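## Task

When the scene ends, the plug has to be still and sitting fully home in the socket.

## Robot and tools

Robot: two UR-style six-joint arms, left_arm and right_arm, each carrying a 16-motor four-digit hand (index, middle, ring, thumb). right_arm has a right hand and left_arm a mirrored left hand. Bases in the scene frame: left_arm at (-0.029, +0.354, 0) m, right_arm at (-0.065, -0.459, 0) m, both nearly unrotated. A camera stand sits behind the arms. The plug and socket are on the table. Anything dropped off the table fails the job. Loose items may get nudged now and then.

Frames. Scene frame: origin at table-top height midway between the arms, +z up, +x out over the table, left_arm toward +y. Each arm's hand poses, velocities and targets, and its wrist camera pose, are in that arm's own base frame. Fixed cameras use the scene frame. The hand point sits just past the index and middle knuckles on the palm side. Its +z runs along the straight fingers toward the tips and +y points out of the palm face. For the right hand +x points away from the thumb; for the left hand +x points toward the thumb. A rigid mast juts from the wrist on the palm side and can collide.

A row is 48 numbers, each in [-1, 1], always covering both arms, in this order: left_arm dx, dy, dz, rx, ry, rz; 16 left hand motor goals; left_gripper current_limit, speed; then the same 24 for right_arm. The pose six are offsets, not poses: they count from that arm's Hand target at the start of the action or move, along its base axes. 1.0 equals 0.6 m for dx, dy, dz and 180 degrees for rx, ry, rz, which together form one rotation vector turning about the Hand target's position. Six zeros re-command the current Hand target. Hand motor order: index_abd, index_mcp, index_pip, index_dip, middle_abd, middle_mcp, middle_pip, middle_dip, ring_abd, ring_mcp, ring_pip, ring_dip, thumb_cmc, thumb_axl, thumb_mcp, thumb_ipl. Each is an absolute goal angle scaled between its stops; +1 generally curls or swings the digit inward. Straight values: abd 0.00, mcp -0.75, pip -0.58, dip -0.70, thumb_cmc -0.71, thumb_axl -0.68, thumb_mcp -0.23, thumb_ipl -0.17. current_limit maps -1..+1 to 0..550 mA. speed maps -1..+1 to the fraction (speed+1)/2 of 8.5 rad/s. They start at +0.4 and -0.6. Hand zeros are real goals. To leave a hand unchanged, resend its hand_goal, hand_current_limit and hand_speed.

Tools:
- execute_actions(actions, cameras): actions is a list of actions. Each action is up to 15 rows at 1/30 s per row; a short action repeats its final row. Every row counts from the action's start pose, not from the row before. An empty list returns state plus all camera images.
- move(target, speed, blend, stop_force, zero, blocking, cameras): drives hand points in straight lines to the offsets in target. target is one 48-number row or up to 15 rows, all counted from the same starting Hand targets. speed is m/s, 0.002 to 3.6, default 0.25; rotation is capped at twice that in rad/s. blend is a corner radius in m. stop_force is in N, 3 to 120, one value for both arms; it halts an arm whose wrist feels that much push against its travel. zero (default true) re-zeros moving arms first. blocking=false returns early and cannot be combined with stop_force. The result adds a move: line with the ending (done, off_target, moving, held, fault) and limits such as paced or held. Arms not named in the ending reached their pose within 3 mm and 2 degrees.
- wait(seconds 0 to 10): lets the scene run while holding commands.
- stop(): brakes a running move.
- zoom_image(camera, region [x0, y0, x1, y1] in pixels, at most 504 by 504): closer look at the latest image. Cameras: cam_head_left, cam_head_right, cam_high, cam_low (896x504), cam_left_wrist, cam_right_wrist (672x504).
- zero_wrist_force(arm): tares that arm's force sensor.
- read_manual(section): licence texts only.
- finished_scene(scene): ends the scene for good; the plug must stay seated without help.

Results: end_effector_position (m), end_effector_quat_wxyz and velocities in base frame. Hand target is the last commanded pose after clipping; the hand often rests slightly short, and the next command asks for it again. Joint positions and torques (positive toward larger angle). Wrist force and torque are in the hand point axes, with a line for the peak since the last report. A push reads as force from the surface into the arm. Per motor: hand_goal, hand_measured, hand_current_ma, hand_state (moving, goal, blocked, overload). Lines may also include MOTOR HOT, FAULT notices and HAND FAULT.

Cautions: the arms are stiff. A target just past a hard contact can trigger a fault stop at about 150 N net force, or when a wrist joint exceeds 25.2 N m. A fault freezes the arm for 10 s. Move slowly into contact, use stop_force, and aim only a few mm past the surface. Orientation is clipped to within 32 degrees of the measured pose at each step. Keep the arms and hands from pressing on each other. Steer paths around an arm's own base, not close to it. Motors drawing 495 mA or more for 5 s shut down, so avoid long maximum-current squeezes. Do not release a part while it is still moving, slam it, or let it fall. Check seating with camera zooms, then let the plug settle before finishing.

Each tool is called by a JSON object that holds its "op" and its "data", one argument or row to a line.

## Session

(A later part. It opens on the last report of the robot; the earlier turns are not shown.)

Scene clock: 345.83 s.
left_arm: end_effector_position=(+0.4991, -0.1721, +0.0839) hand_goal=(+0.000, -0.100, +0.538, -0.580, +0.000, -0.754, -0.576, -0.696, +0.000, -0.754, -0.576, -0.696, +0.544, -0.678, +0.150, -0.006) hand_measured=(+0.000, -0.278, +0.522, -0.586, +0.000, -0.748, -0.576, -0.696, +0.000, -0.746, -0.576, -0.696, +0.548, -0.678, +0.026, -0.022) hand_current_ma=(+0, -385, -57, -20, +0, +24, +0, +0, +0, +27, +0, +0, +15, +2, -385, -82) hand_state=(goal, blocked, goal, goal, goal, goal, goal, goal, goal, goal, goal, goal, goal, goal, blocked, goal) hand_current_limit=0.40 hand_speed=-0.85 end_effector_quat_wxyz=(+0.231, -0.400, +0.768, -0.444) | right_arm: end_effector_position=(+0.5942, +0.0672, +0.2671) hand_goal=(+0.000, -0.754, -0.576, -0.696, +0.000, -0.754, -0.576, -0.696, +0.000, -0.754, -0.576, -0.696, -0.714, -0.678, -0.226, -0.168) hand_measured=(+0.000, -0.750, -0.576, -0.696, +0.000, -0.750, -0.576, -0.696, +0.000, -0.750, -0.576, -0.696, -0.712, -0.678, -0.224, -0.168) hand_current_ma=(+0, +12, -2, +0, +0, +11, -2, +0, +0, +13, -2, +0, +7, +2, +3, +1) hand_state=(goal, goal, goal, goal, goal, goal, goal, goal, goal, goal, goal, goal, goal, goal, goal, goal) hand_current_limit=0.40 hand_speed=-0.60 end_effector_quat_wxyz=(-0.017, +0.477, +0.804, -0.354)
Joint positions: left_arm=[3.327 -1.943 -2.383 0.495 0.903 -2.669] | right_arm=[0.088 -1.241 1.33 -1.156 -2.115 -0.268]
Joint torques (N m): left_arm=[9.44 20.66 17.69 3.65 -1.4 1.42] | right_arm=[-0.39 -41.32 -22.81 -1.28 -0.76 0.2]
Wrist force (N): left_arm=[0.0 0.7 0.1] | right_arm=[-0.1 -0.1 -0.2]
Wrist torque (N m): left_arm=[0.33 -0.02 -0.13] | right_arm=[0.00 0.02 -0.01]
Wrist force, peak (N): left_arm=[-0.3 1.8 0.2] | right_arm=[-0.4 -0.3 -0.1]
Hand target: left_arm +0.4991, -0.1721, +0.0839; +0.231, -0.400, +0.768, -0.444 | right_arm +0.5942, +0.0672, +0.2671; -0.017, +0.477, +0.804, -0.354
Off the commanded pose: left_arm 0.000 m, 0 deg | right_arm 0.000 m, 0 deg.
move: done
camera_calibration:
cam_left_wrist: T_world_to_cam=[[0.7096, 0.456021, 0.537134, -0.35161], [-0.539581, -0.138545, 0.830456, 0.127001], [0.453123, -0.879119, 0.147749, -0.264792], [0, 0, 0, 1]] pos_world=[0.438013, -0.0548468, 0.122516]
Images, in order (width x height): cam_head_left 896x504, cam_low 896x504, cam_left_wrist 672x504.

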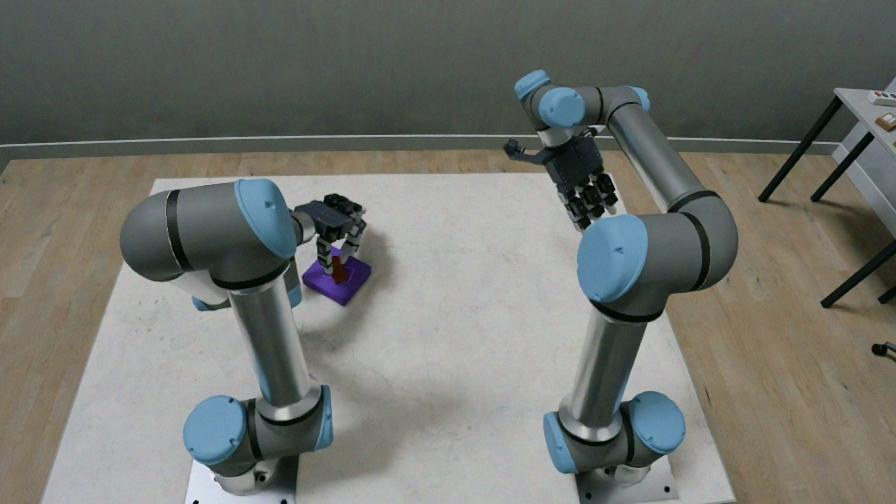

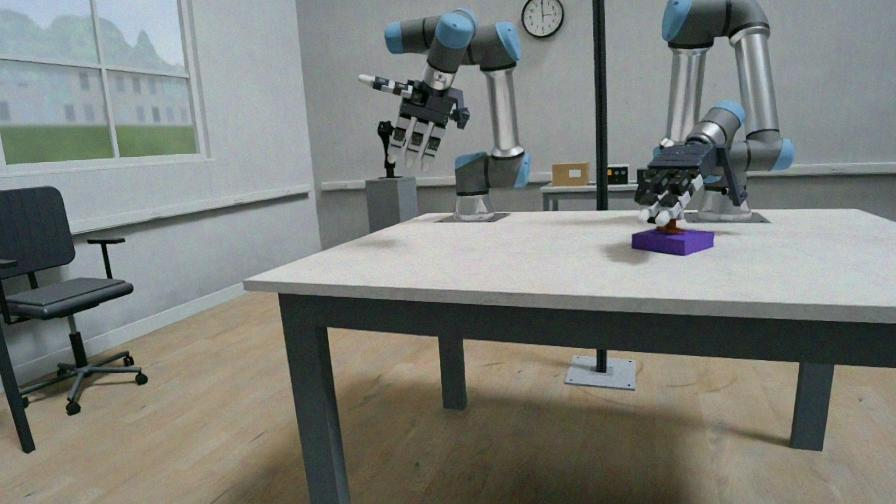

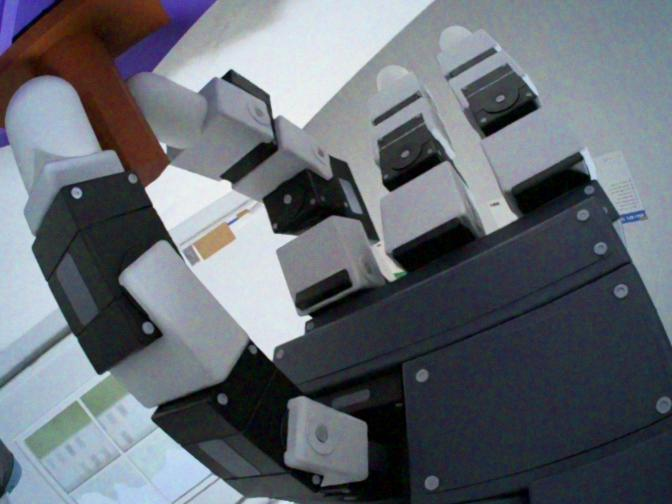

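{"op": "move", "data": {
  "target": [
    [-0.0012,0.0192,0,0,0,0.0833, 0,-0.10,0.539,-0.580,0,-0.754,-0.576,-0.696,0,-0.754,-0.576,-0.696,0.545,-0.678,0.15,-0.005,0.4,-0.85, 0,0,0,0,0,0, 0,-0.754,-0.576,-0.696,0,-0.754,-0.576,-0.696,0,-0.754,-0.576,-0.696,-0.714,-0.678,-0.226,-0.168,0.4,-0.6],
    [-0.0072,0.0377,0,0,0,0.1667, 0,-0.10,0.539,-0.580,0,-0.754,-0.576,-0.696,0,-0.754,-0.576,-0.696,0.545,-0.678,0.15,-0.005,0.4,-0.85, 0,0,0,0,0,0, 0,-0.754,-0.576,-0.696,0,-0.754,-0.576,-0.696,0,-0.754,-0.576,-0.696,-0.714,-0.678,-0.226,-0.168,0.4,-0.6],
    [-0.0137,0.0487,0,0,0,0.2222, 0,-0.10,0.539,-0.580,0,-0.754,-0.576,-0.696,0,-0.754,-0.576,-0.696,0.545,-0.678,0.15,-0.005,0.4,-0.85, 0,0,0,0,0,0, 0,-0.754,-0.576,-0.696,0,-0.754,-0.576,-0.696,0,-0.754,-0.576,-0.696,-0.714,-0.678,-0.226,-0.168,0.4,-0.6]
  ],
  "speed": 0.15,
  "blend": [0.003,0.003,0],
  "cameras": ["cam_low","cam_left_wrist","cam_head_left"]
}}

{"op": "zoom_image", "data": {
  "camera": "cam_left_wrist",
  "region": [0, 0, 240, 240]
}}

{"op": "zoom_image", "data": {
  "camera": "cam_head_left",
  "region": [300, 220, 390, 310]
}}

{"op": "zoom_image", "data": {
  "camera": "cam_low",
  "region": [630, 190, 720, 260]
}}

Scene clock: 376.27 s.
left_arm: end_effector_position=(+0.4909, -0.1430, +0.0838) hand_goal=(+0.000, -0.100, +0.538, -0.580, +0.000, -0.754, -0.576, -0.696, +0.000, -0.754, -0.576, -0.696, +0.544, -0.678, +0.150, -0.006) hand_measured=(-0.008, -0.266, +0.516, -0.590, +0.000, -0.748, -0.576, -0.696, +0.000, -0.746, -0.576, -0.696, +0.568, -0.672, +0.030, -0.022) hand_current_ma=(-22, -385, -81, -35, +0, +24, +0, +0, +0, +27, +0, +0, +90, +25, -385, -86) hand_state=(goal, blocked, blocked, goal, goal, goal, goal, goal, goal, goal, goal, goal, blocked, goal, blocked, goal) hand_current_limit=0.40 hand_speed=-0.85 end_effector_quat_wxyz=(-0.369, +0.638, -0.585, +0.338) | right_arm: end_effector_position=(+0.5942, +0.0672, +0.2671) hand_goal=(+0.000, -0.754, -0.576, -0.696, +0.000, -0.754, -0.576, -0.696, +0.000, -0.754, -0.576, -0.696, -0.714, -0.678, -0.226, -0.168) hand_measured=(+0.000, -0.750, -0.576, -0.696, +0.000, -0.750, -0.576, -0.696, +0.000, -0.750, -0.576, -0.696, -0.712, -0.678, -0.224, -0.168) hand_current_ma=(+0, +12, -2, +0, +0, +11, -2, +0, +0, +13, -2, +0, +7, +2, +3, +1) hand_state=(goal, goal, goal, goal, goal, goal, goal, goal, goal, goal, goal, goal, goal, goal, goal, goal) hand_current_limit=0.40 hand_speed=-0.60 end_effector_quat_wxyz=(-0.017, +0.477, +0.804, -0.354)
Joint positions: left_arm=[3.14 -1.95 -2.435 0.719 1.647 -3.186] | right_arm=[0.088 -1.241 1.33 -1.156 -2.115 -0.268]
Joint torques (N m): left_arm=[10.44 17.61 14.44 3.43 1.23 1.63] | right_arm=[-0.3 -41.44 -22.52 -1.18 -0.71 0.26]
Wrist force (N): left_arm=[0.8 0.4 -0.4] | right_arm=[0.3 -0.1 0.1]
Wrist torque (N m): left_arm=[0.21 0.00 -0.28] | right_arm=[-0.02 -0.03 0.03]
Wrist force, peak (N): left_arm=[0.8 1.3 0.8] | right_arm=[-0.3 -0.4 -0.1]
Hand target: left_arm +0.4909, -0.1429, +0.0839; -0.369, +0.638, -0.585, +0.338 | right_arm +0.5942, +0.0672, +0.2671; -0.017, +0.477, +0.804, -0.354
Off the commanded pose: left_arm 0.000 m, 0 deg | right_arm 0.000 m, 0 deg.
move: done
camera_calibration:
cam_left_wrist: T_world_to_cam=[[0.250794, 0.805372, 0.537101, -0.0838582], [-0.32446, -0.452806, 0.830477, -0.0239554], [0.912046, -0.382547, 0.14775, -0.38972], [0, 0, 0, 1]] pos_world=[0.368701, -0.0923963, 0.122516]
Images, in order (width x height): cam_head_left 896x504, cam_low 896x504, cam_left_wrist 672x504.

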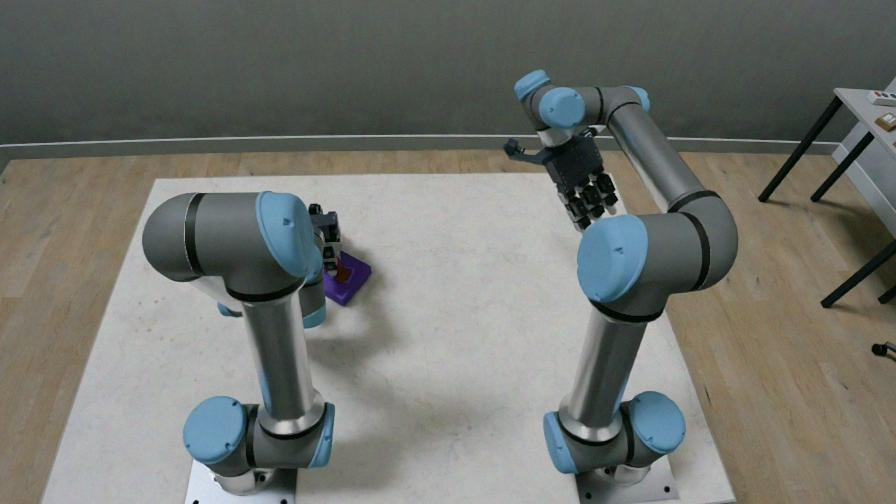

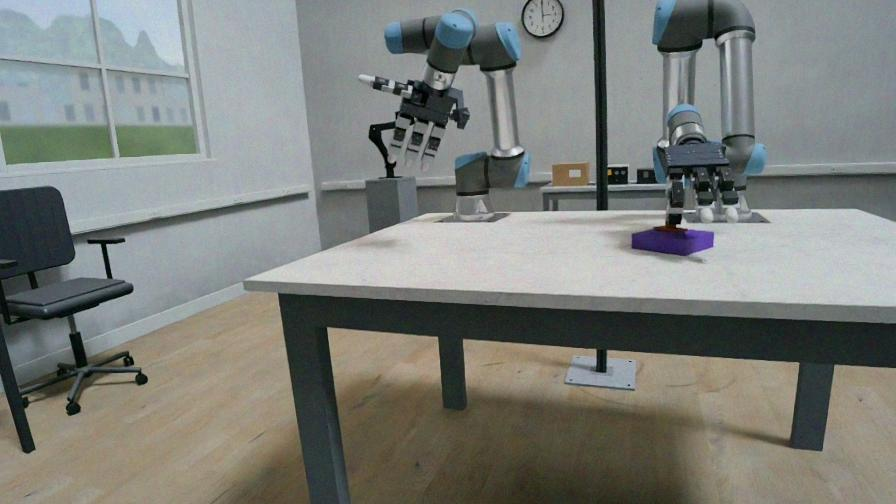

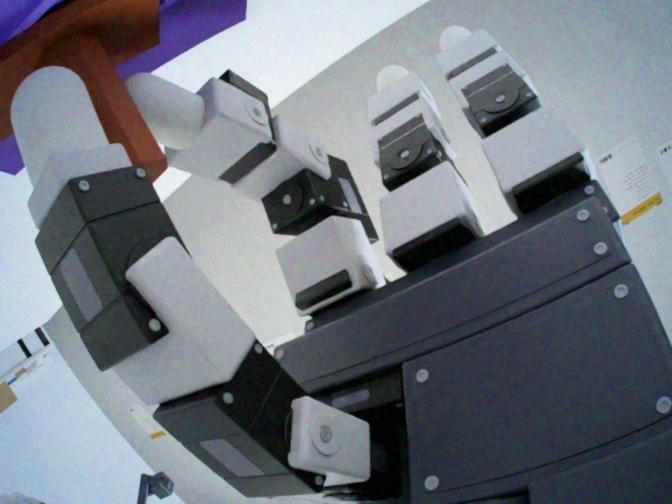

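Scaled by 2.100 from the camera's 672x504 image, which has a finer 960x720 frame.

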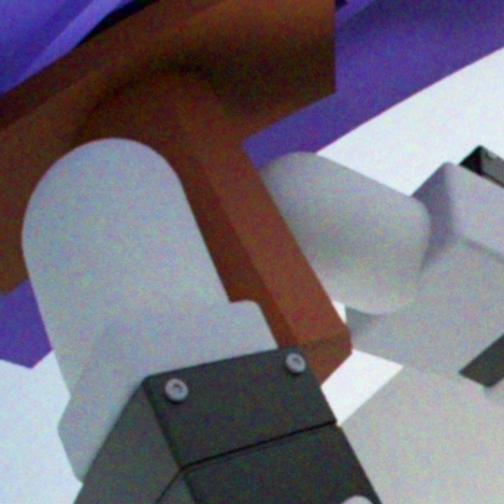

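Scaled by 5.600 from the camera's 896x504 image, which has a finer 1280x720 frame.

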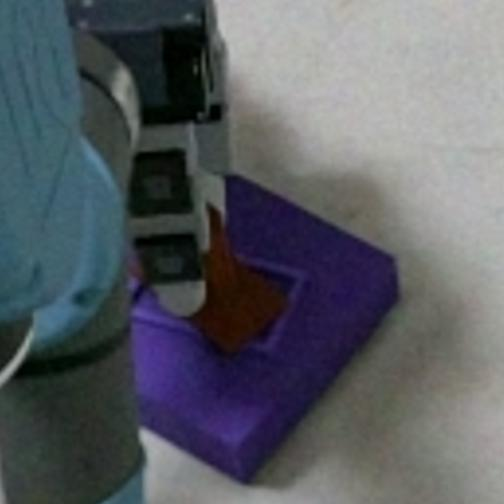

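Scaled by 5.600 from the camera's 896x504 image, which has a finer 1280x720 frame.

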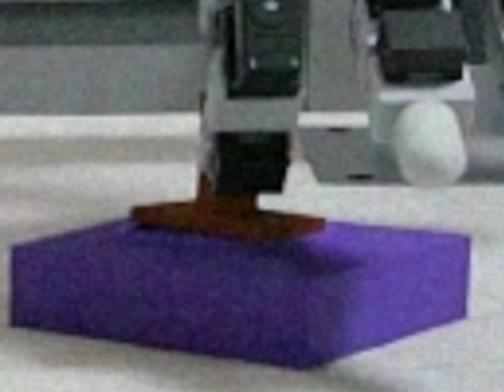

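{"op": "zoom_image", "data": {
  "camera": "cam_left_wrist",
  "region": [0, 0, 170, 100]
}}

{"op": "zoom_image", "data": {
  "camera": "cam_head_left",
  "region": [320, 250, 380, 300]
}}

Scaled by 2.965 from the camera's 672x504 image, which has a finer 960x720 frame.

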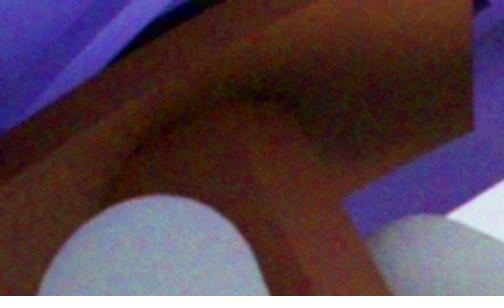

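Scaled by 8.400 from the camera's 896x504 image, which has a finer 1280x720 frame.

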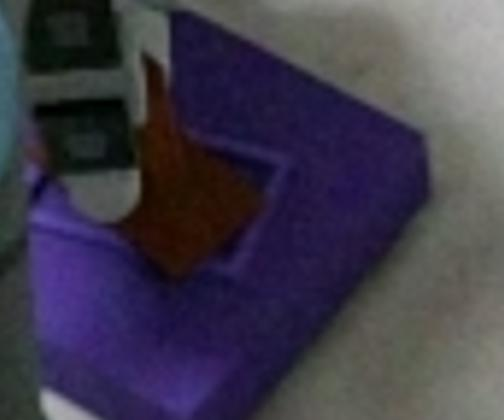

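{"op": "move", "data": {
  "target": [
    [0,0,0.005,0,0,0, 0,-0.08,0.539,-0.580,0,-0.754,-0.576,-0.696,0,-0.754,-0.576,-0.696,0.545,-0.678,0.17,-0.005,0.5,-0.85, 0,0,0,0,0,0, 0,-0.754,-0.576,-0.696,0,-0.754,-0.576,-0.696,0,-0.754,-0.576,-0.696,-0.714,-0.678,-0.226,-0.168,0.4,-0.6],
    [-0.0103,0.0115,0.005,0,0,0.0667, 0,-0.08,0.539,-0.580,0,-0.754,-0.576,-0.696,0,-0.754,-0.576,-0.696,0.545,-0.678,0.17,-0.005,0.5,-0.85, 0,0,0,0,0,0, 0,-0.754,-0.576,-0.696,0,-0.754,-0.576,-0.696,0,-0.754,-0.576,-0.696,-0.714,-0.678,-0.226,-0.168,0.4,-0.6],
    [-0.0228,0.0207,0.005,0,0,0.1333, 0,-0.08,0.539,-0.580,0,-0.754,-0.576,-0.696,0,-0.754,-0.576,-0.696,0.545,-0.678,0.17,-0.005,0.5,-0.85, 0,0,0,0,0,0, 0,-0.754,-0.576,-0.696,0,-0.754,-0.576,-0.696,0,-0.754,-0.576,-0.696,-0.714,-0.678,-0.226,-0.168,0.4,-0.6]
  ],
  "speed": [0.02,0.15,0.15],
  "blend": [0.0005,0.002,0],
  "cameras": ["cam_low","cam_left_wrist","cam_head_left","cam_high"]
}}

{"op": "zoom_image", "data": {
  "camera": "cam_left_wrist",
  "region": [0, 0, 170, 100]
}}

{"op": "zoom_image", "data": {
  "camera": "cam_head_left",
  "region": [320, 250, 380, 300]
}}

{"op": "zoom_image", "data": {
  "camera": "cam_low",
  "region": [630, 190, 720, 260]
}}

Scene clock: 424.73 s.
left_arm: end_effector_position=(+0.4773, -0.1306, +0.0869) hand_goal=(+0.000, -0.080, +0.538, -0.580, +0.000, -0.754, -0.576, -0.696, +0.000, -0.754, -0.576, -0.696, +0.544, -0.678, +0.170, -0.006) hand_measured=(-0.008, -0.264, +0.512, -0.594, +0.000, -0.748, -0.576, -0.696, +0.000, -0.746, -0.576, -0.696, +0.568, -0.672, +0.030, -0.024) hand_current_ma=(-22, -412, -101, -49, +0, +24, +0, +0, +0, +27, +0, +0, +90, +25, -412, -88) hand_state=(goal, blocked, blocked, goal, goal, goal, goal, goal, goal, goal, goal, goal, blocked, goal, blocked, goal) hand_current_limit=0.50 hand_speed=-0.85 end_effector_quat_wxyz=(-0.431, +0.746, -0.440, +0.254) | right_arm: end_effector_position=(+0.5942, +0.0672, +0.2671) hand_goal=(+0.000, -0.754, -0.576, -0.696, +0.000, -0.754, -0.576, -0.696, +0.000, -0.754, -0.576, -0.696, -0.714, -0.678, -0.226, -0.168) hand_measured=(+0.000, -0.750, -0.576, -0.696, +0.000, -0.750, -0.576, -0.696, +0.000, -0.750, -0.576, -0.696, -0.712, -0.678, -0.224, -0.168) hand_current_ma=(+0, +12, -2, +0, +0, +11, -2, +0, +0, +13, -2, +0, +7, +2, +3, +1) hand_state=(goal, goal, goal, goal, goal, goal, goal, goal, goal, goal, goal, goal, goal, goal, goal, goal) hand_current_limit=0.40 hand_speed=-0.60 end_effector_quat_wxyz=(-0.017, +0.477, +0.804, -0.354)
Joint positions: left_arm=[2.986 -1.936 -2.401 0.565 2.131 -3.511] | right_arm=[0.088 -1.241 1.33 -1.156 -2.115 -0.268]
Joint torques (N m): left_arm=[10.88 26.63 4.84 3.46 0.92 1.52] | right_arm=[-0.75 -41.21 -22.94 -1.04 -0.63 0.25]
Wrist force (N): left_arm=[-0.1 1.8 0.0] | right_arm=[0.0 -0.2 0.0]
Wrist torque (N m): left_arm=[0.31 0.00 -0.24] | right_arm=[-0.02 0.01 0.00]
Wrist force, peak (N): left_arm=[-0.1 1.8 0.4] | right_arm=[0.0 -0.6 -0.1]
Hand target: left_arm +0.4772, -0.1305, +0.0869; -0.431, +0.746, -0.440, +0.254 | right_arm +0.5942, +0.0672, +0.2671; -0.017, +0.477, +0.804, -0.354
Off the commanded pose: left_arm 0.000 m, 0 deg | right_arm 0.000 m, 0 deg.
move: done; blend cut to 0 m at target 1
camera_calibration:
cam_left_wrist: T_world_to_cam=[[-0.0984628, 0.837769, 0.537074, 0.0788592], [-0.112464, -0.545606, 0.830461, -0.138559], [0.988765, 0.0213682, 0.147941, -0.356907], [0, 0, 0, 1]] pos_world=[0.345079, -0.134038, 0.125516]
Images, in order (width x height): cam_head_left 896x504, cam_high 896x504, cam_low 896x504, cam_left_wrist 672x504.

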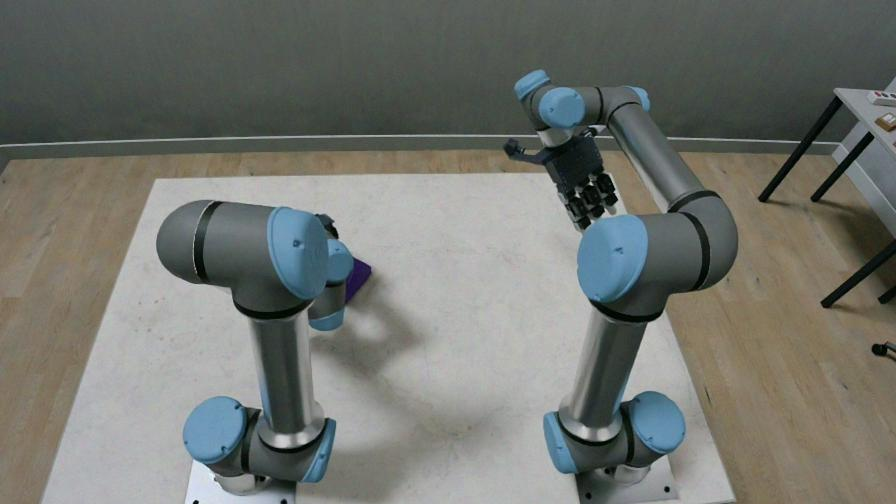

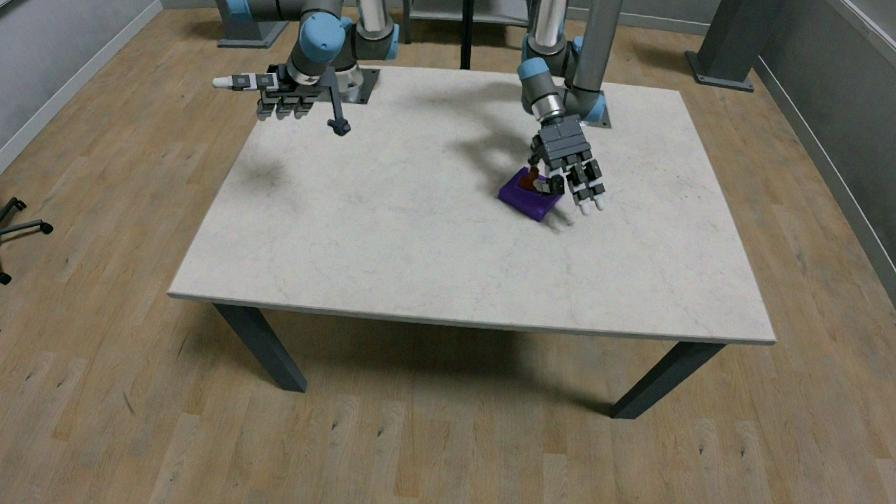

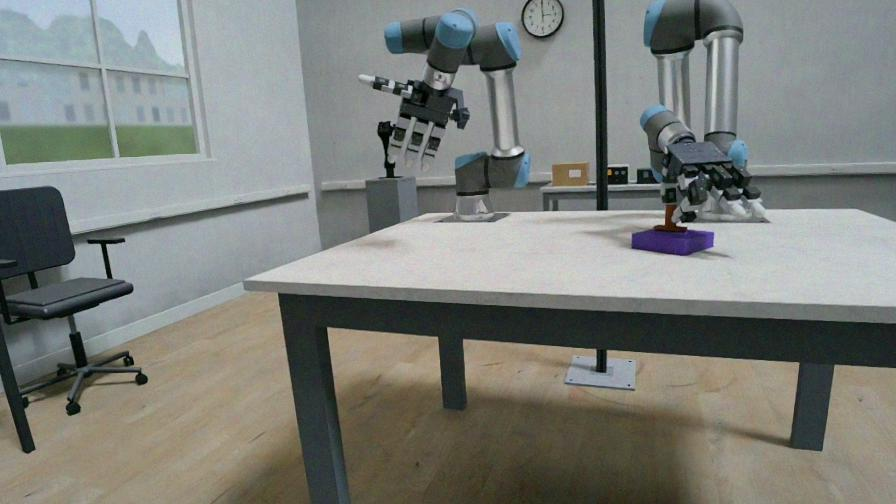

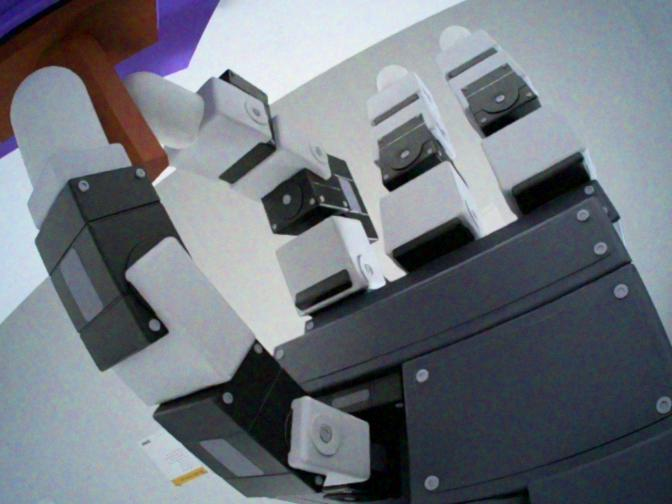

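Scaled by 2.965 from the camera's 672x504 image, which has a finer 960x720 frame.

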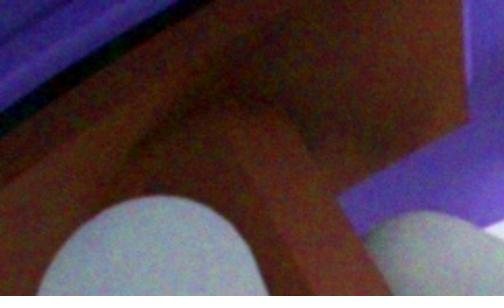

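Scaled by 8.400 from the camera's 896x504 image, which has a finer 1280x720 frame.

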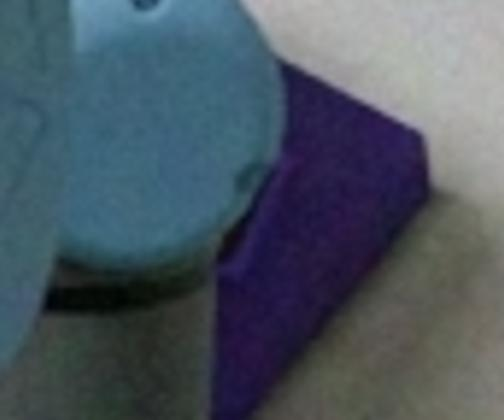

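Scaled by 5.600 from the camera's 896x504 image, which has a finer 1280x720 frame.

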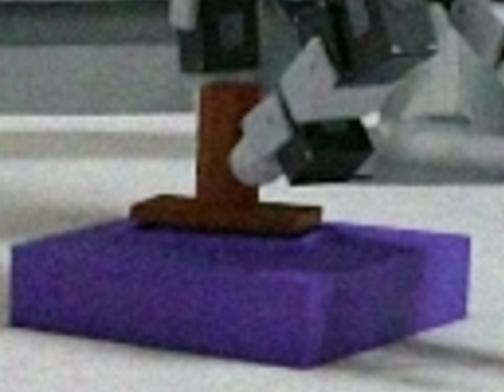

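{"op": "move", "data": {
  "target": [0,0,-0.025,0,0,0, 0,-0.08,0.539,-0.580,0,-0.754,-0.576,-0.696,0,-0.754,-0.576,-0.696,0.545,-0.678,0.17,-0.005,0.5,-0.85, 0,0,0,0,0,0, 0,-0.754,-0.576,-0.696,0,-0.754,-0.576,-0.696,0,-0.754,-0.576,-0.696,-0.714,-0.678,-0.226,-0.168,0.4,-0.6],
  "speed": 0.01,
  "stop_force": 5,
  "cameras": ["cam_low","cam_left_wrist"]
}}

{"op": "zoom_image", "data": {
  "camera": "cam_left_wrist",
  "region": [0, 0, 240, 240]
}}

{"op": "zoom_image", "data": {
  "camera": "cam_low",
  "region": [630, 190, 720, 260]
}}

Scene clock: 445.70 s.
left_arm: end_effector_position=(+0.4772, -0.1304, +0.0744) hand_goal=(+0.000, -0.080, +0.538, -0.580, +0.000, -0.754, -0.576, -0.696, +0.000, -0.754, -0.576, -0.696, +0.544, -0.678, +0.170, -0.006) hand_measured=(-0.006, -0.262, +0.516, -0.584, +0.000, -0.748, -0.576, -0.696, +0.000, -0.746, -0.576, -0.696, +0.568, -0.672, +0.034, -0.024) hand_current_ma=(-16, -412, -87, -11, +0, +25, +0, +0, +0, +27, +0, +0, +89, +22, -412, -95) hand_state=(goal, blocked, blocked, goal, goal, goal, goal, goal, goal, goal, goal, goal, blocked, goal, blocked, goal) hand_current_limit=0.50 hand_speed=-0.85 end_effector_quat_wxyz=(-0.431, +0.746, -0.440, +0.254) | right_arm: end_effector_position=(+0.5942, +0.0672, +0.2671) hand_goal=(+0.000, -0.754, -0.576, -0.696, +0.000, -0.754, -0.576, -0.696, +0.000, -0.754, -0.576, -0.696, -0.714, -0.678, -0.226, -0.168) hand_measured=(+0.000, -0.750, -0.576, -0.696, +0.000, -0.750, -0.576, -0.696, +0.000, -0.750, -0.576, -0.696, -0.712, -0.678, -0.224, -0.168) hand_current_ma=(+0, +12, -2, +0, +0, +11, -2, +0, +0, +13, -2, +0, +7, +2, +3, +1) hand_state=(goal, goal, goal, goal, goal, goal, goal, goal, goal, goal, goal, goal, goal, goal, goal, goal) hand_current_limit=0.40 hand_speed=-0.60 end_effector_quat_wxyz=(-0.017, +0.477, +0.804, -0.354)
Joint positions: left_arm=[2.986 -1.977 -2.404 0.609 2.131 -3.511] | right_arm=[0.088 -1.241 1.33 -1.156 -2.115 -0.268]
Joint torques (N m): left_arm=[6.94 31.08 11.57 2.99 0.89 -1.56] | right_arm=[-0.06 -41.3 -22.39 -0.94 -0.64 0.31]
Wrist force (N): left_arm=[-0.6 -1.2 2.0] | right_arm=[0.0 -0.4 0.0]
Wrist torque (N m): left_arm=[0.37 -0.04 -0.27] | right_arm=[-0.05 0.00 0.00]
Wrist force, peak (N): left_arm=[-1.5 -5.0 1.0] | right_arm=[-0.3 -0.4 0.0]
Hand target: left_arm +0.4772, -0.1304, +0.0744; -0.431, +0.746, -0.440, +0.254 (not the last commanded pose) | right_arm +0.5942, +0.0672, +0.2671; -0.017, +0.477, +0.804, -0.354
Off the commanded pose: left_arm 0.003 m, 0 deg | right_arm 0.000 m, 0 deg.
move: contact (left_arm)
camera_calibration:
cam_left_wrist: T_world_to_cam=[[-0.0986175, 0.837704, 0.537147, 0.0855254], [-0.112127, -0.545695, 0.830449, -0.128251], [0.988788, 0.0216682, 0.147744, -0.355005], [0, 0, 0, 1]] pos_world=[0.345079, -0.133938, 0.113016]
Images, in order (width x height): cam_low 896x504, cam_left_wrist 672x504.

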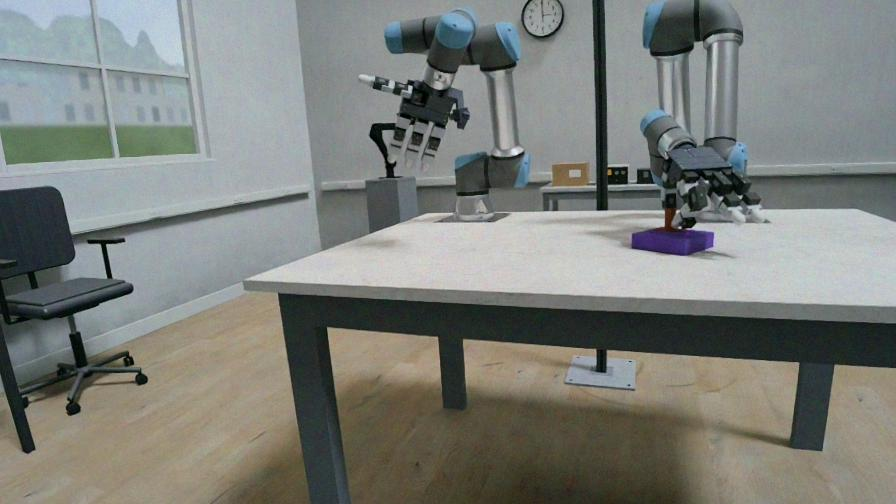

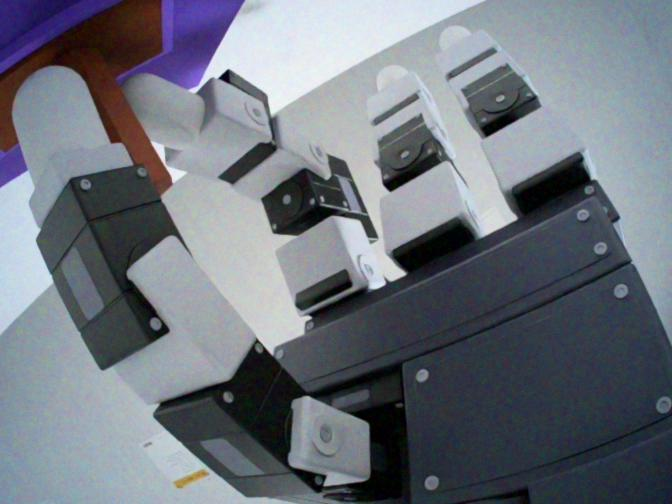

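Scaled by 2.100 from the camera's 672x504 image, which has a finer 960x720 frame.

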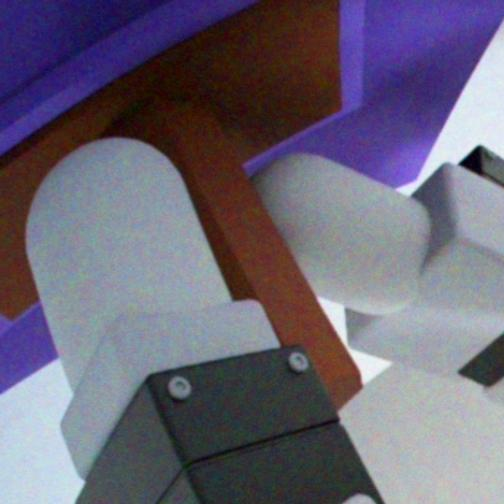

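Scaled by 5.600 from the camera's 896x504 image, which has a finer 1280x720 frame.

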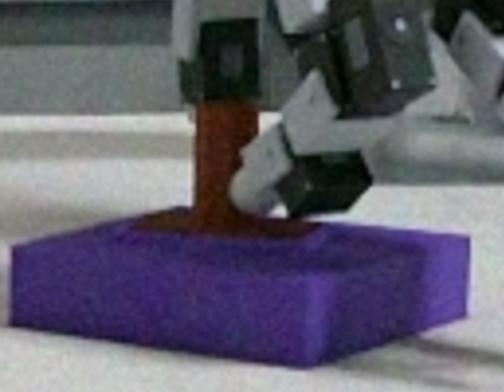

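{"op": "move", "data": {
  "target": [0,0,-0.0167,0,0,0, 0,-0.08,0.539,-0.580,0,-0.754,-0.576,-0.696,0,-0.754,-0.576,-0.696,0.545,-0.678,0.17,-0.005,0.5,-0.85, 0,0,0,0,0,0, 0,-0.754,-0.576,-0.696,0,-0.754,-0.576,-0.696,0,-0.754,-0.576,-0.696,-0.714,-0.678,-0.226,-0.168,0.4,-0.6],
  "speed": 0.008,
  "stop_force": 10,
  "zero": false,
  "cameras": ["cam_low","cam_left_wrist"]
}}

{"op": "zoom_image", "data": {
  "camera": "cam_left_wrist",
  "region": [0, 0, 240, 240]
}}

{"op": "zoom_image", "data": {
  "camera": "cam_low",
  "region": [630, 190, 720, 260]
}}

Scene clock: 460.37 s.
left_arm: end_effector_position=(+0.4772, -0.1304, +0.0653) hand_goal=(+0.000, -0.080, +0.538, -0.580, +0.000, -0.754, -0.576, -0.696, +0.000, -0.754, -0.576, -0.696, +0.544, -0.678, +0.170, -0.006) hand_measured=(-0.004, -0.276, +0.546, -0.566, +0.000, -0.748, -0.576, -0.696, +0.000, -0.746, -0.576, -0.696, +0.576, -0.670, +0.042, -0.024) hand_current_ma=(-13, -413, +28, +53, +0, +25, +0, +0, +0, +27, +0, +0, +128, +33, -412, -95) hand_state=(goal, blocked, goal, goal, goal, goal, goal, goal, goal, goal, goal, goal, blocked, goal, blocked, goal) hand_current_limit=0.50 hand_speed=-0.85 end_effector_quat_wxyz=(-0.431, +0.746, -0.440, +0.254) | right_arm: end_effector_position=(+0.5942, +0.0672, +0.2671) hand_goal=(+0.000, -0.754, -0.576, -0.696, +0.000, -0.754, -0.576, -0.696, +0.000, -0.754, -0.576, -0.696, -0.714, -0.678, -0.226, -0.168) hand_measured=(+0.000, -0.750, -0.576, -0.696, +0.000, -0.750, -0.576, -0.696, +0.000, -0.750, -0.576, -0.696, -0.712, -0.678, -0.224, -0.168) hand_current_ma=(+0, +12, -2, +0, +0, +11, -2, +0, +0, +13, -2, +0, +7, +2, +3, +1) hand_state=(goal, goal, goal, goal, goal, goal, goal, goal, goal, goal, goal, goal, goal, goal, goal, goal) hand_current_limit=0.40 hand_speed=-0.60 end_effector_quat_wxyz=(-0.017, +0.477, +0.804, -0.354)
Joint positions: left_arm=[2.986 -2.007 -2.406 0.64 2.132 -3.511] | right_arm=[0.088 -1.241 1.33 -1.156 -2.115 -0.268]
Joint torques (N m): left_arm=[-1.98 29.87 4.33 1.67 0.76 -2.17] | right_arm=[-0.41 -41.24 -22.37 -0.99 -0.54 0.29]
Wrist force (N): left_arm=[-1.0 -7.0 2.5] | right_arm=[-0.1 0.0 0.1]
Wrist torque (N m): left_arm=[0.30 -0.04 -0.37] | right_arm=[0.00 0.01 0.00]
Wrist force, peak (N): left_arm=[-2.0 -11.0 1.1] | right_arm=[0.1 -0.5 -0.1]
Hand target: left_arm +0.4773, -0.1304, +0.0653; -0.431, +0.746, -0.440, +0.254 (not the last commanded pose) | right_arm +0.5942, +0.0672, +0.2671; -0.017, +0.477, +0.804, -0.354
Off the commanded pose: left_arm 0.001 m, 0 deg | right_arm 0.000 m, 0 deg.
move: contact (left_arm)
camera_calibration:
cam_left_wrist: T_world_to_cam=[[-0.0987014, 0.837697, 0.537143, 0.090442], [-0.112072, -0.545702, 0.830451, -0.120714], [0.988786, 0.0217681, 0.147744, -0.353647], [0, 0, 0, 1]] pos_world=[0.345079, -0.133939, 0.103916]
Images, in order (width x height): cam_low 896x504, cam_left_wrist 672x504.

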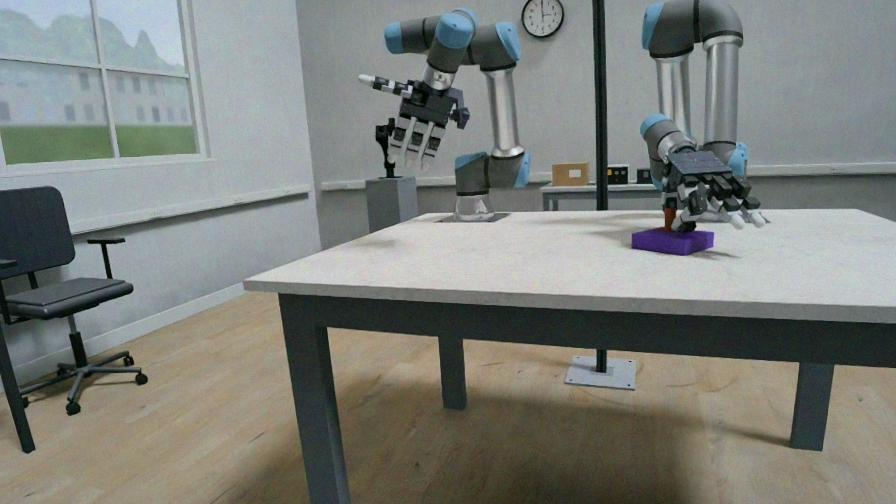

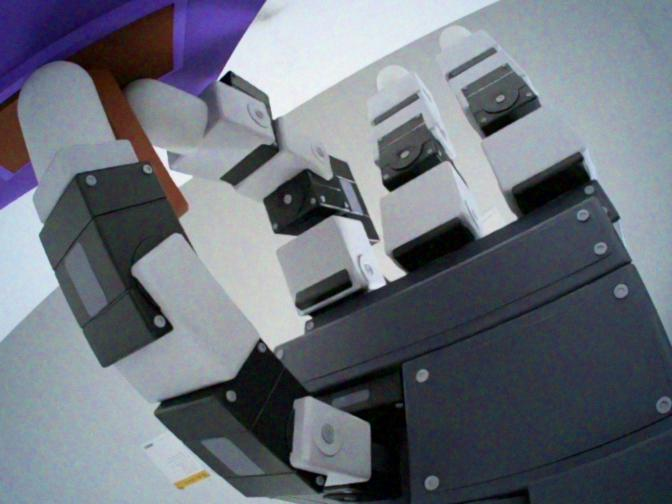

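Scaled by 2.100 from the camera's 672x504 image, which has a finer 960x720 frame.

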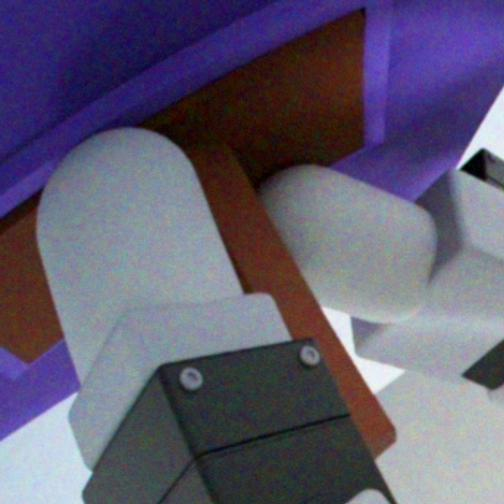

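Scaled by 5.600 from the camera's 896x504 image, which has a finer 1280x720 frame.

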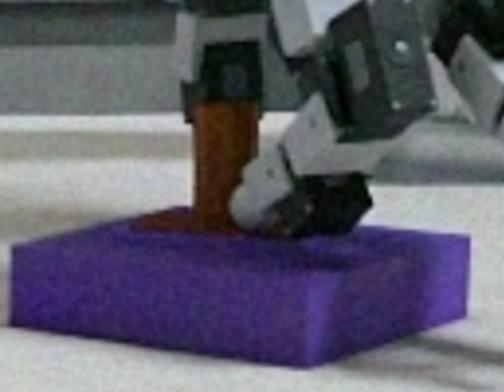

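{"op": "move", "data": {
  "target": [0,0,0.01,0,0,0, 0,-0.31,0.539,-0.580,0,-0.754,-0.576,-0.696,0,-0.754,-0.576,-0.696,0.560,-0.678,-0.04,-0.005,0.4,-0.7, 0,0,0,0,0,0, 0,-0.754,-0.576,-0.696,0,-0.754,-0.576,-0.696,0,-0.754,-0.576,-0.696,-0.714,-0.678,-0.226,-0.168,0.4,-0.6],
  "speed": 0.012
}}

{"op": "move", "data": {
  "target": [0,0,0.015,0,0,0, 0,-0.5,0.539,-0.580,0,-0.754,-0.576,-0.696,0,-0.754,-0.576,-0.696,0.545,-0.678,-0.15,-0.005,0.4,-0.6, 0,0,0,0,0,0, 0,-0.754,-0.576,-0.696,0,-0.754,-0.576,-0.696,0,-0.754,-0.576,-0.696,-0.714,-0.678,-0.226,-0.168,0.4,-0.6],
  "speed": 0.03
}}

{"op": "move", "data": {
  "target": [0,0,0.0667,0,0,0, 0,-0.514,0.539,-0.580,0,-0.754,-0.576,-0.696,0,-0.754,-0.576,-0.696,0.545,-0.678,-0.15,-0.005,0.4,-0.6, 0,0,0,0,0,0, 0,-0.754,-0.576,-0.696,0,-0.754,-0.576,-0.696,0,-0.754,-0.576,-0.696,-0.714,-0.678,-0.226,-0.168,0.4,-0.6],
  "speed": 0.1,
  "cameras": ["cam_head_left","cam_low","cam_high","cam_left_wrist"]
}}

{"op": "zoom_image", "data": {
  "camera": "cam_low",
  "region": [630, 190, 720, 260]
}}

{"op": "zoom_image", "data": {
  "camera": "cam_high",
  "region": [490, 150, 580, 230]
}}

Scene clock: 483.70 s.
left_arm: end_effector_position=(+0.4773, -0.1304, +0.0713) hand_goal=(+0.000, -0.310, +0.538, -0.580, +0.000, -0.754, -0.576, -0.696, +0.000, -0.754, -0.576, -0.696, +0.560, -0.678, -0.040, -0.006) hand_measured=(-0.004, -0.302, +0.538, -0.578, +0.000, -0.748, -0.576, -0.696, +0.000, -0.746, -0.576, -0.696, +0.564, -0.676, -0.036, -0.008) hand_current_ma=(-8, +26, +3, +8, +0, +25, +0, +0, +0, +27, +0, +0, +12, +8, +14, -9) hand_state=(goal, goal, goal, goal, goal, goal, goal, goal, goal, goal, goal, goal, goal, goal, goal, goal) hand_current_limit=0.40 hand_speed=-0.70 end_effector_quat_wxyz=(-0.431, +0.746, -0.440, +0.254) | right_arm: end_effector_position=(+0.5942, +0.0672, +0.2671) hand_goal=(+0.000, -0.754, -0.576, -0.696, +0.000, -0.754, -0.576, -0.696, +0.000, -0.754, -0.576, -0.696, -0.714, -0.678, -0.226, -0.168) hand_measured=(+0.000, -0.750, -0.576, -0.696, +0.000, -0.750, -0.576, -0.696, +0.000, -0.750, -0.576, -0.696, -0.712, -0.678, -0.224, -0.168) hand_current_ma=(+0, +12, -2, +0, +0, +11, -2, +0, +0, +13, -2, +0, +7, +2, +3, +1) hand_state=(goal, goal, goal, goal, goal, goal, goal, goal, goal, goal, goal, goal, goal, goal, goal, goal) hand_current_limit=0.40 hand_speed=-0.60 end_effector_quat_wxyz=(-0.017, +0.477, +0.804, -0.354)
Joint positions: left_arm=[2.986 -1.987 -2.405 0.619 2.132 -3.511] | right_arm=[0.088 -1.241 1.33 -1.156 -2.115 -0.268]
Joint torques (N m): left_arm=[0.03 17.53 17.06 3.68 0.67 -1.43] | right_arm=[-0.21 -41.41 -22.92 -0.98 -0.56 0.44]
Wrist force (N): left_arm=[-0.3 0.9 -0.1] | right_arm=[0.0 -0.3 0.1]
Wrist torque (N m): left_arm=[0.22 0.01 -0.23] | right_arm=[-0.04 -0.01 0.00]
Wrist force, peak (N): left_arm=[-1.2 -7.3 2.5] | right_arm=[-0.6 -0.2 0.0]
Hand target: left_arm +0.4773, -0.1304, +0.0713; -0.431, +0.746, -0.440, +0.254 | right_arm +0.5942, +0.0672, +0.2671; -0.017, +0.477, +0.804, -0.354
Off the commanded pose: left_arm 0.000 m, 0 deg | right_arm 0.000 m, 0 deg.
move: done

Scene clock: 484.43 s.
left_arm: end_effector_position=(+0.4773, -0.1304, +0.0804) hand_goal=(+0.000, -0.500, +0.538, -0.580, +0.000, -0.754, -0.576, -0.696, +0.000, -0.754, -0.576, -0.696, +0.544, -0.678, -0.150, -0.006) hand_measured=(-0.002, -0.490, +0.538, -0.578, +0.000, -0.748, -0.576, -0.696, +0.000, -0.746, -0.576, -0.696, +0.548, -0.676, -0.146, -0.008) hand_current_ma=(-8, +39, +2, +8, +0, +25, +0, +0, +0, +27, +0, +0, +13, +8, +21, -8) hand_state=(goal, goal, goal, goal, goal, goal, goal, goal, goal, goal, goal, goal, goal, goal, goal, goal) hand_current_limit=0.40 hand_speed=-0.60 end_effector_quat_wxyz=(-0.431, +0.746, -0.440, +0.254) end_effector_velocity=(+0.000, +0.000, +0.000) end_effector_angular_velocity=(-0.001, -0.003, +0.000) | right_arm: end_effector_position=(+0.5942, +0.0672, +0.2671) hand_goal=(+0.000, -0.754, -0.576, -0.696, +0.000, -0.754, -0.576, -0.696, +0.000, -0.754, -0.576, -0.696, -0.714, -0.678, -0.226, -0.168) hand_measured=(+0.000, -0.750, -0.576, -0.696, +0.000, -0.750, -0.576, -0.696, +0.000, -0.750, -0.576, -0.696, -0.712, -0.678, -0.224, -0.168) hand_current_ma=(+0, +12, -2, +0, +0, +11, -2, +0, +0, +13, -2, +0, +7, +2, +3, +1) hand_state=(goal, goal, goal, goal, goal, goal, goal, goal, goal, goal, goal, goal, goal, goal, goal, goal) hand_current_limit=0.40 hand_speed=-0.60 end_effector_quat_wxyz=(-0.017, +0.477, +0.804, -0.354)
Joint positions: left_arm=[2.986 -1.957 -2.403 0.588 2.132 -3.511] | right_arm=[0.088 -1.241 1.33 -1.156 -2.115 -0.268]
Joint velocities: left_arm=[-0.001 -0.003 0 0.006 0 0] | right_arm=[within noise]
Joint torques (N m): left_arm=[0.43 16.39 17.05 3.85 0.38 -0.59] | right_arm=[-0.18 -41.16 -21.96 -0.91 -0.4 0.46]
Wrist force (N): left_arm=[-0.2 1.2 -0.1] | right_arm=[-0.2 0.0 0.0]
Wrist torque (N m): left_arm=[0.25 0.00 -0.23] | right_arm=[0.00 0.03 -0.01]
Wrist force, peak (N): left_arm=[-0.1 1.5 -0.1] | right_arm=[-0.3 -0.3 -0.2]
Hand target: left_arm +0.4773, -0.1304, +0.0803; -0.431, +0.746, -0.440, +0.254 | right_arm +0.5942, +0.0672, +0.2671; -0.017, +0.477, +0.804, -0.354
Off the commanded pose: left_arm 0.000 m, 0 deg | right_arm 0.000 m, 0 deg.
move: done

Scene clock: 485.33 s.
left_arm: end_effector_position=(+0.4773, -0.1305, +0.1203) hand_goal=(+0.000, -0.514, +0.538, -0.580, +0.000, -0.754, -0.576, -0.696, +0.000, -0.754, -0.576, -0.696, +0.544, -0.678, -0.150, -0.006) hand_measured=(-0.002, -0.504, +0.538, -0.578, +0.000, -0.746, -0.576, -0.696, +0.000, -0.746, -0.576, -0.696, +0.548, -0.676, -0.146, -0.008) hand_current_ma=(-8, +38, +2, +8, +0, +25, +0, +0, +0, +28, +0, +0, +12, +8, +21, -8) hand_state=(goal, goal, goal, goal, goal, goal, goal, goal, goal, goal, goal, goal, goal, goal, goal, goal) hand_current_limit=0.40 hand_speed=-0.60 end_effector_quat_wxyz=(-0.431, +0.746, -0.440, +0.254) | right_arm: end_effector_position=(+0.5942, +0.0672, +0.2671) hand_goal=(+0.000, -0.754, -0.576, -0.696, +0.000, -0.754, -0.576, -0.696, +0.000, -0.754, -0.576, -0.696, -0.714, -0.678, -0.226, -0.168) hand_measured=(+0.000, -0.750, -0.576, -0.696, +0.000, -0.750, -0.576, -0.696, +0.000, -0.750, -0.576, -0.696, -0.712, -0.678, -0.224, -0.168) hand_current_ma=(+0, +12, -2, +0, +0, +11, -2, +0, +0, +13, -2, +0, +7, +2, +3, +1) hand_state=(goal, goal, goal, goal, goal, goal, goal, goal, goal, goal, goal, goal, goal, goal, goal, goal) hand_current_limit=0.40 hand_speed=-0.60 end_effector_quat_wxyz=(-0.017, +0.477, +0.804, -0.354)
Joint positions: left_arm=[2.986 -1.831 -2.387 0.446 2.132 -3.511] | right_arm=[0.088 -1.241 1.33 -1.156 -2.115 -0.268]
Joint torques (N m): left_arm=[-3.12 25.89 5.7 1.78 0.54 -2.22] | right_arm=[-0.83 -40.72 -22.13 -0.94 -0.48 0.47]
Wrist force (N): left_arm=[-0.2 1.0 -0.1] | right_arm=[-0.2 0.0 0.3]
Wrist torque (N m): left_arm=[0.22 0.01 -0.22] | right_arm=[-0.02 0.02 -0.02]
Wrist force, peak (N): left_arm=[0.2 2.0 0.2] | right_arm=[-0.4 0.4 0.2]
Hand target: left_arm +0.4773, -0.1304, +0.1203; -0.431, +0.746, -0.440, +0.254 | right_arm +0.5942, +0.0672, +0.2671; -0.017, +0.477, +0.804, -0.354
Off the commanded pose: left_arm 0.000 m, 0 deg | right_arm 0.000 m, 0 deg.
move: done
camera_calibration:
cam_left_wrist: T_world_to_cam=[[-0.0987228, 0.837707, 0.537123, 0.060921], [-0.112292, -0.54569, 0.83043, -0.166296], [0.988759, 0.0216677, 0.14794, -0.361907], [0, 0, 0, 1]] pos_world=[0.345179, -0.133938, 0.158916]
Images, in order (width x height): cam_head_left 896x504, cam_high 896x504, cam_low 896x504, cam_left_wrist 672x504.

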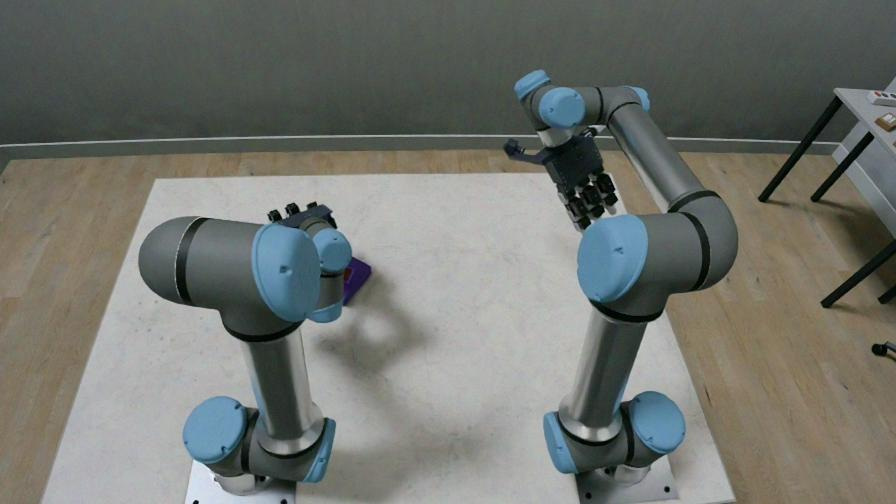

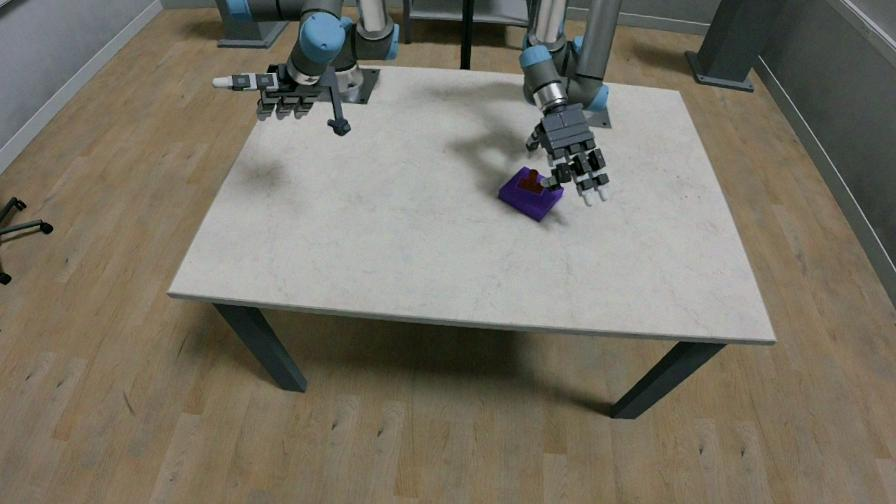

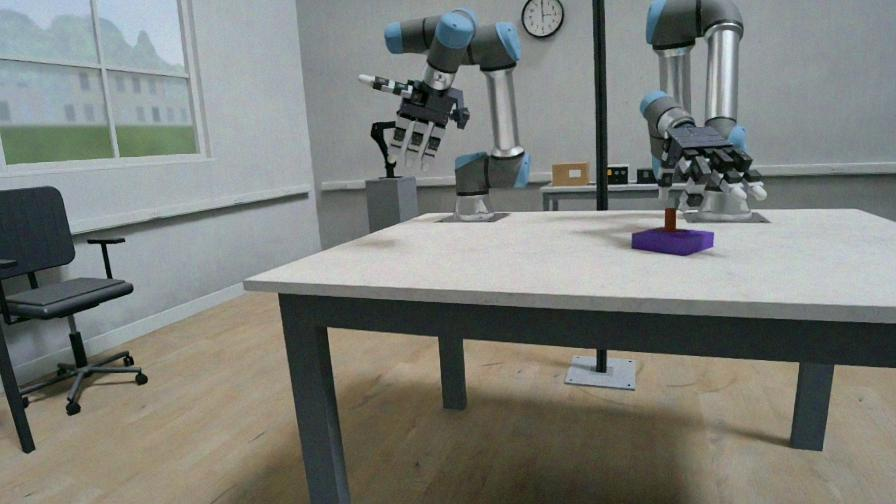

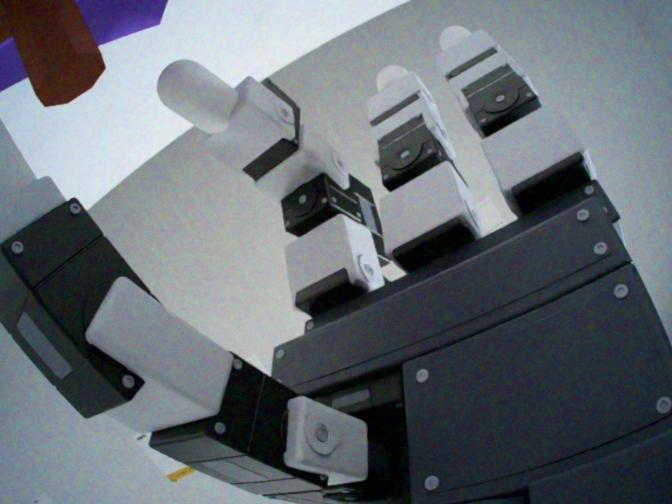

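Scaled by 5.600 from the camera's 896x504 image, which has a finer 1280x720 frame.

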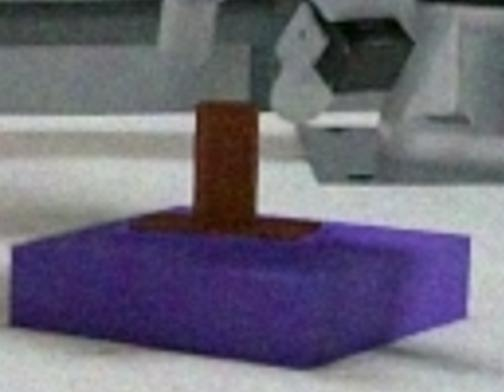

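Scaled by 5.600 from the camera's 896x504 image, which has a finer 1280x720 frame.

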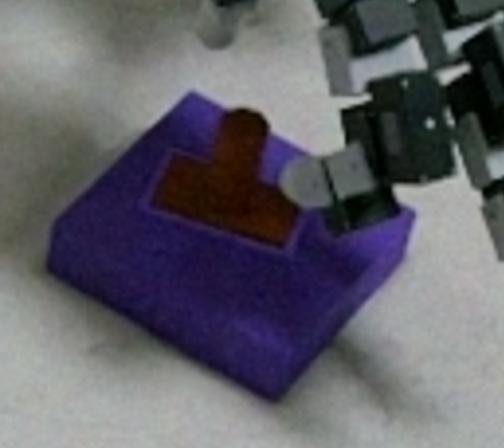

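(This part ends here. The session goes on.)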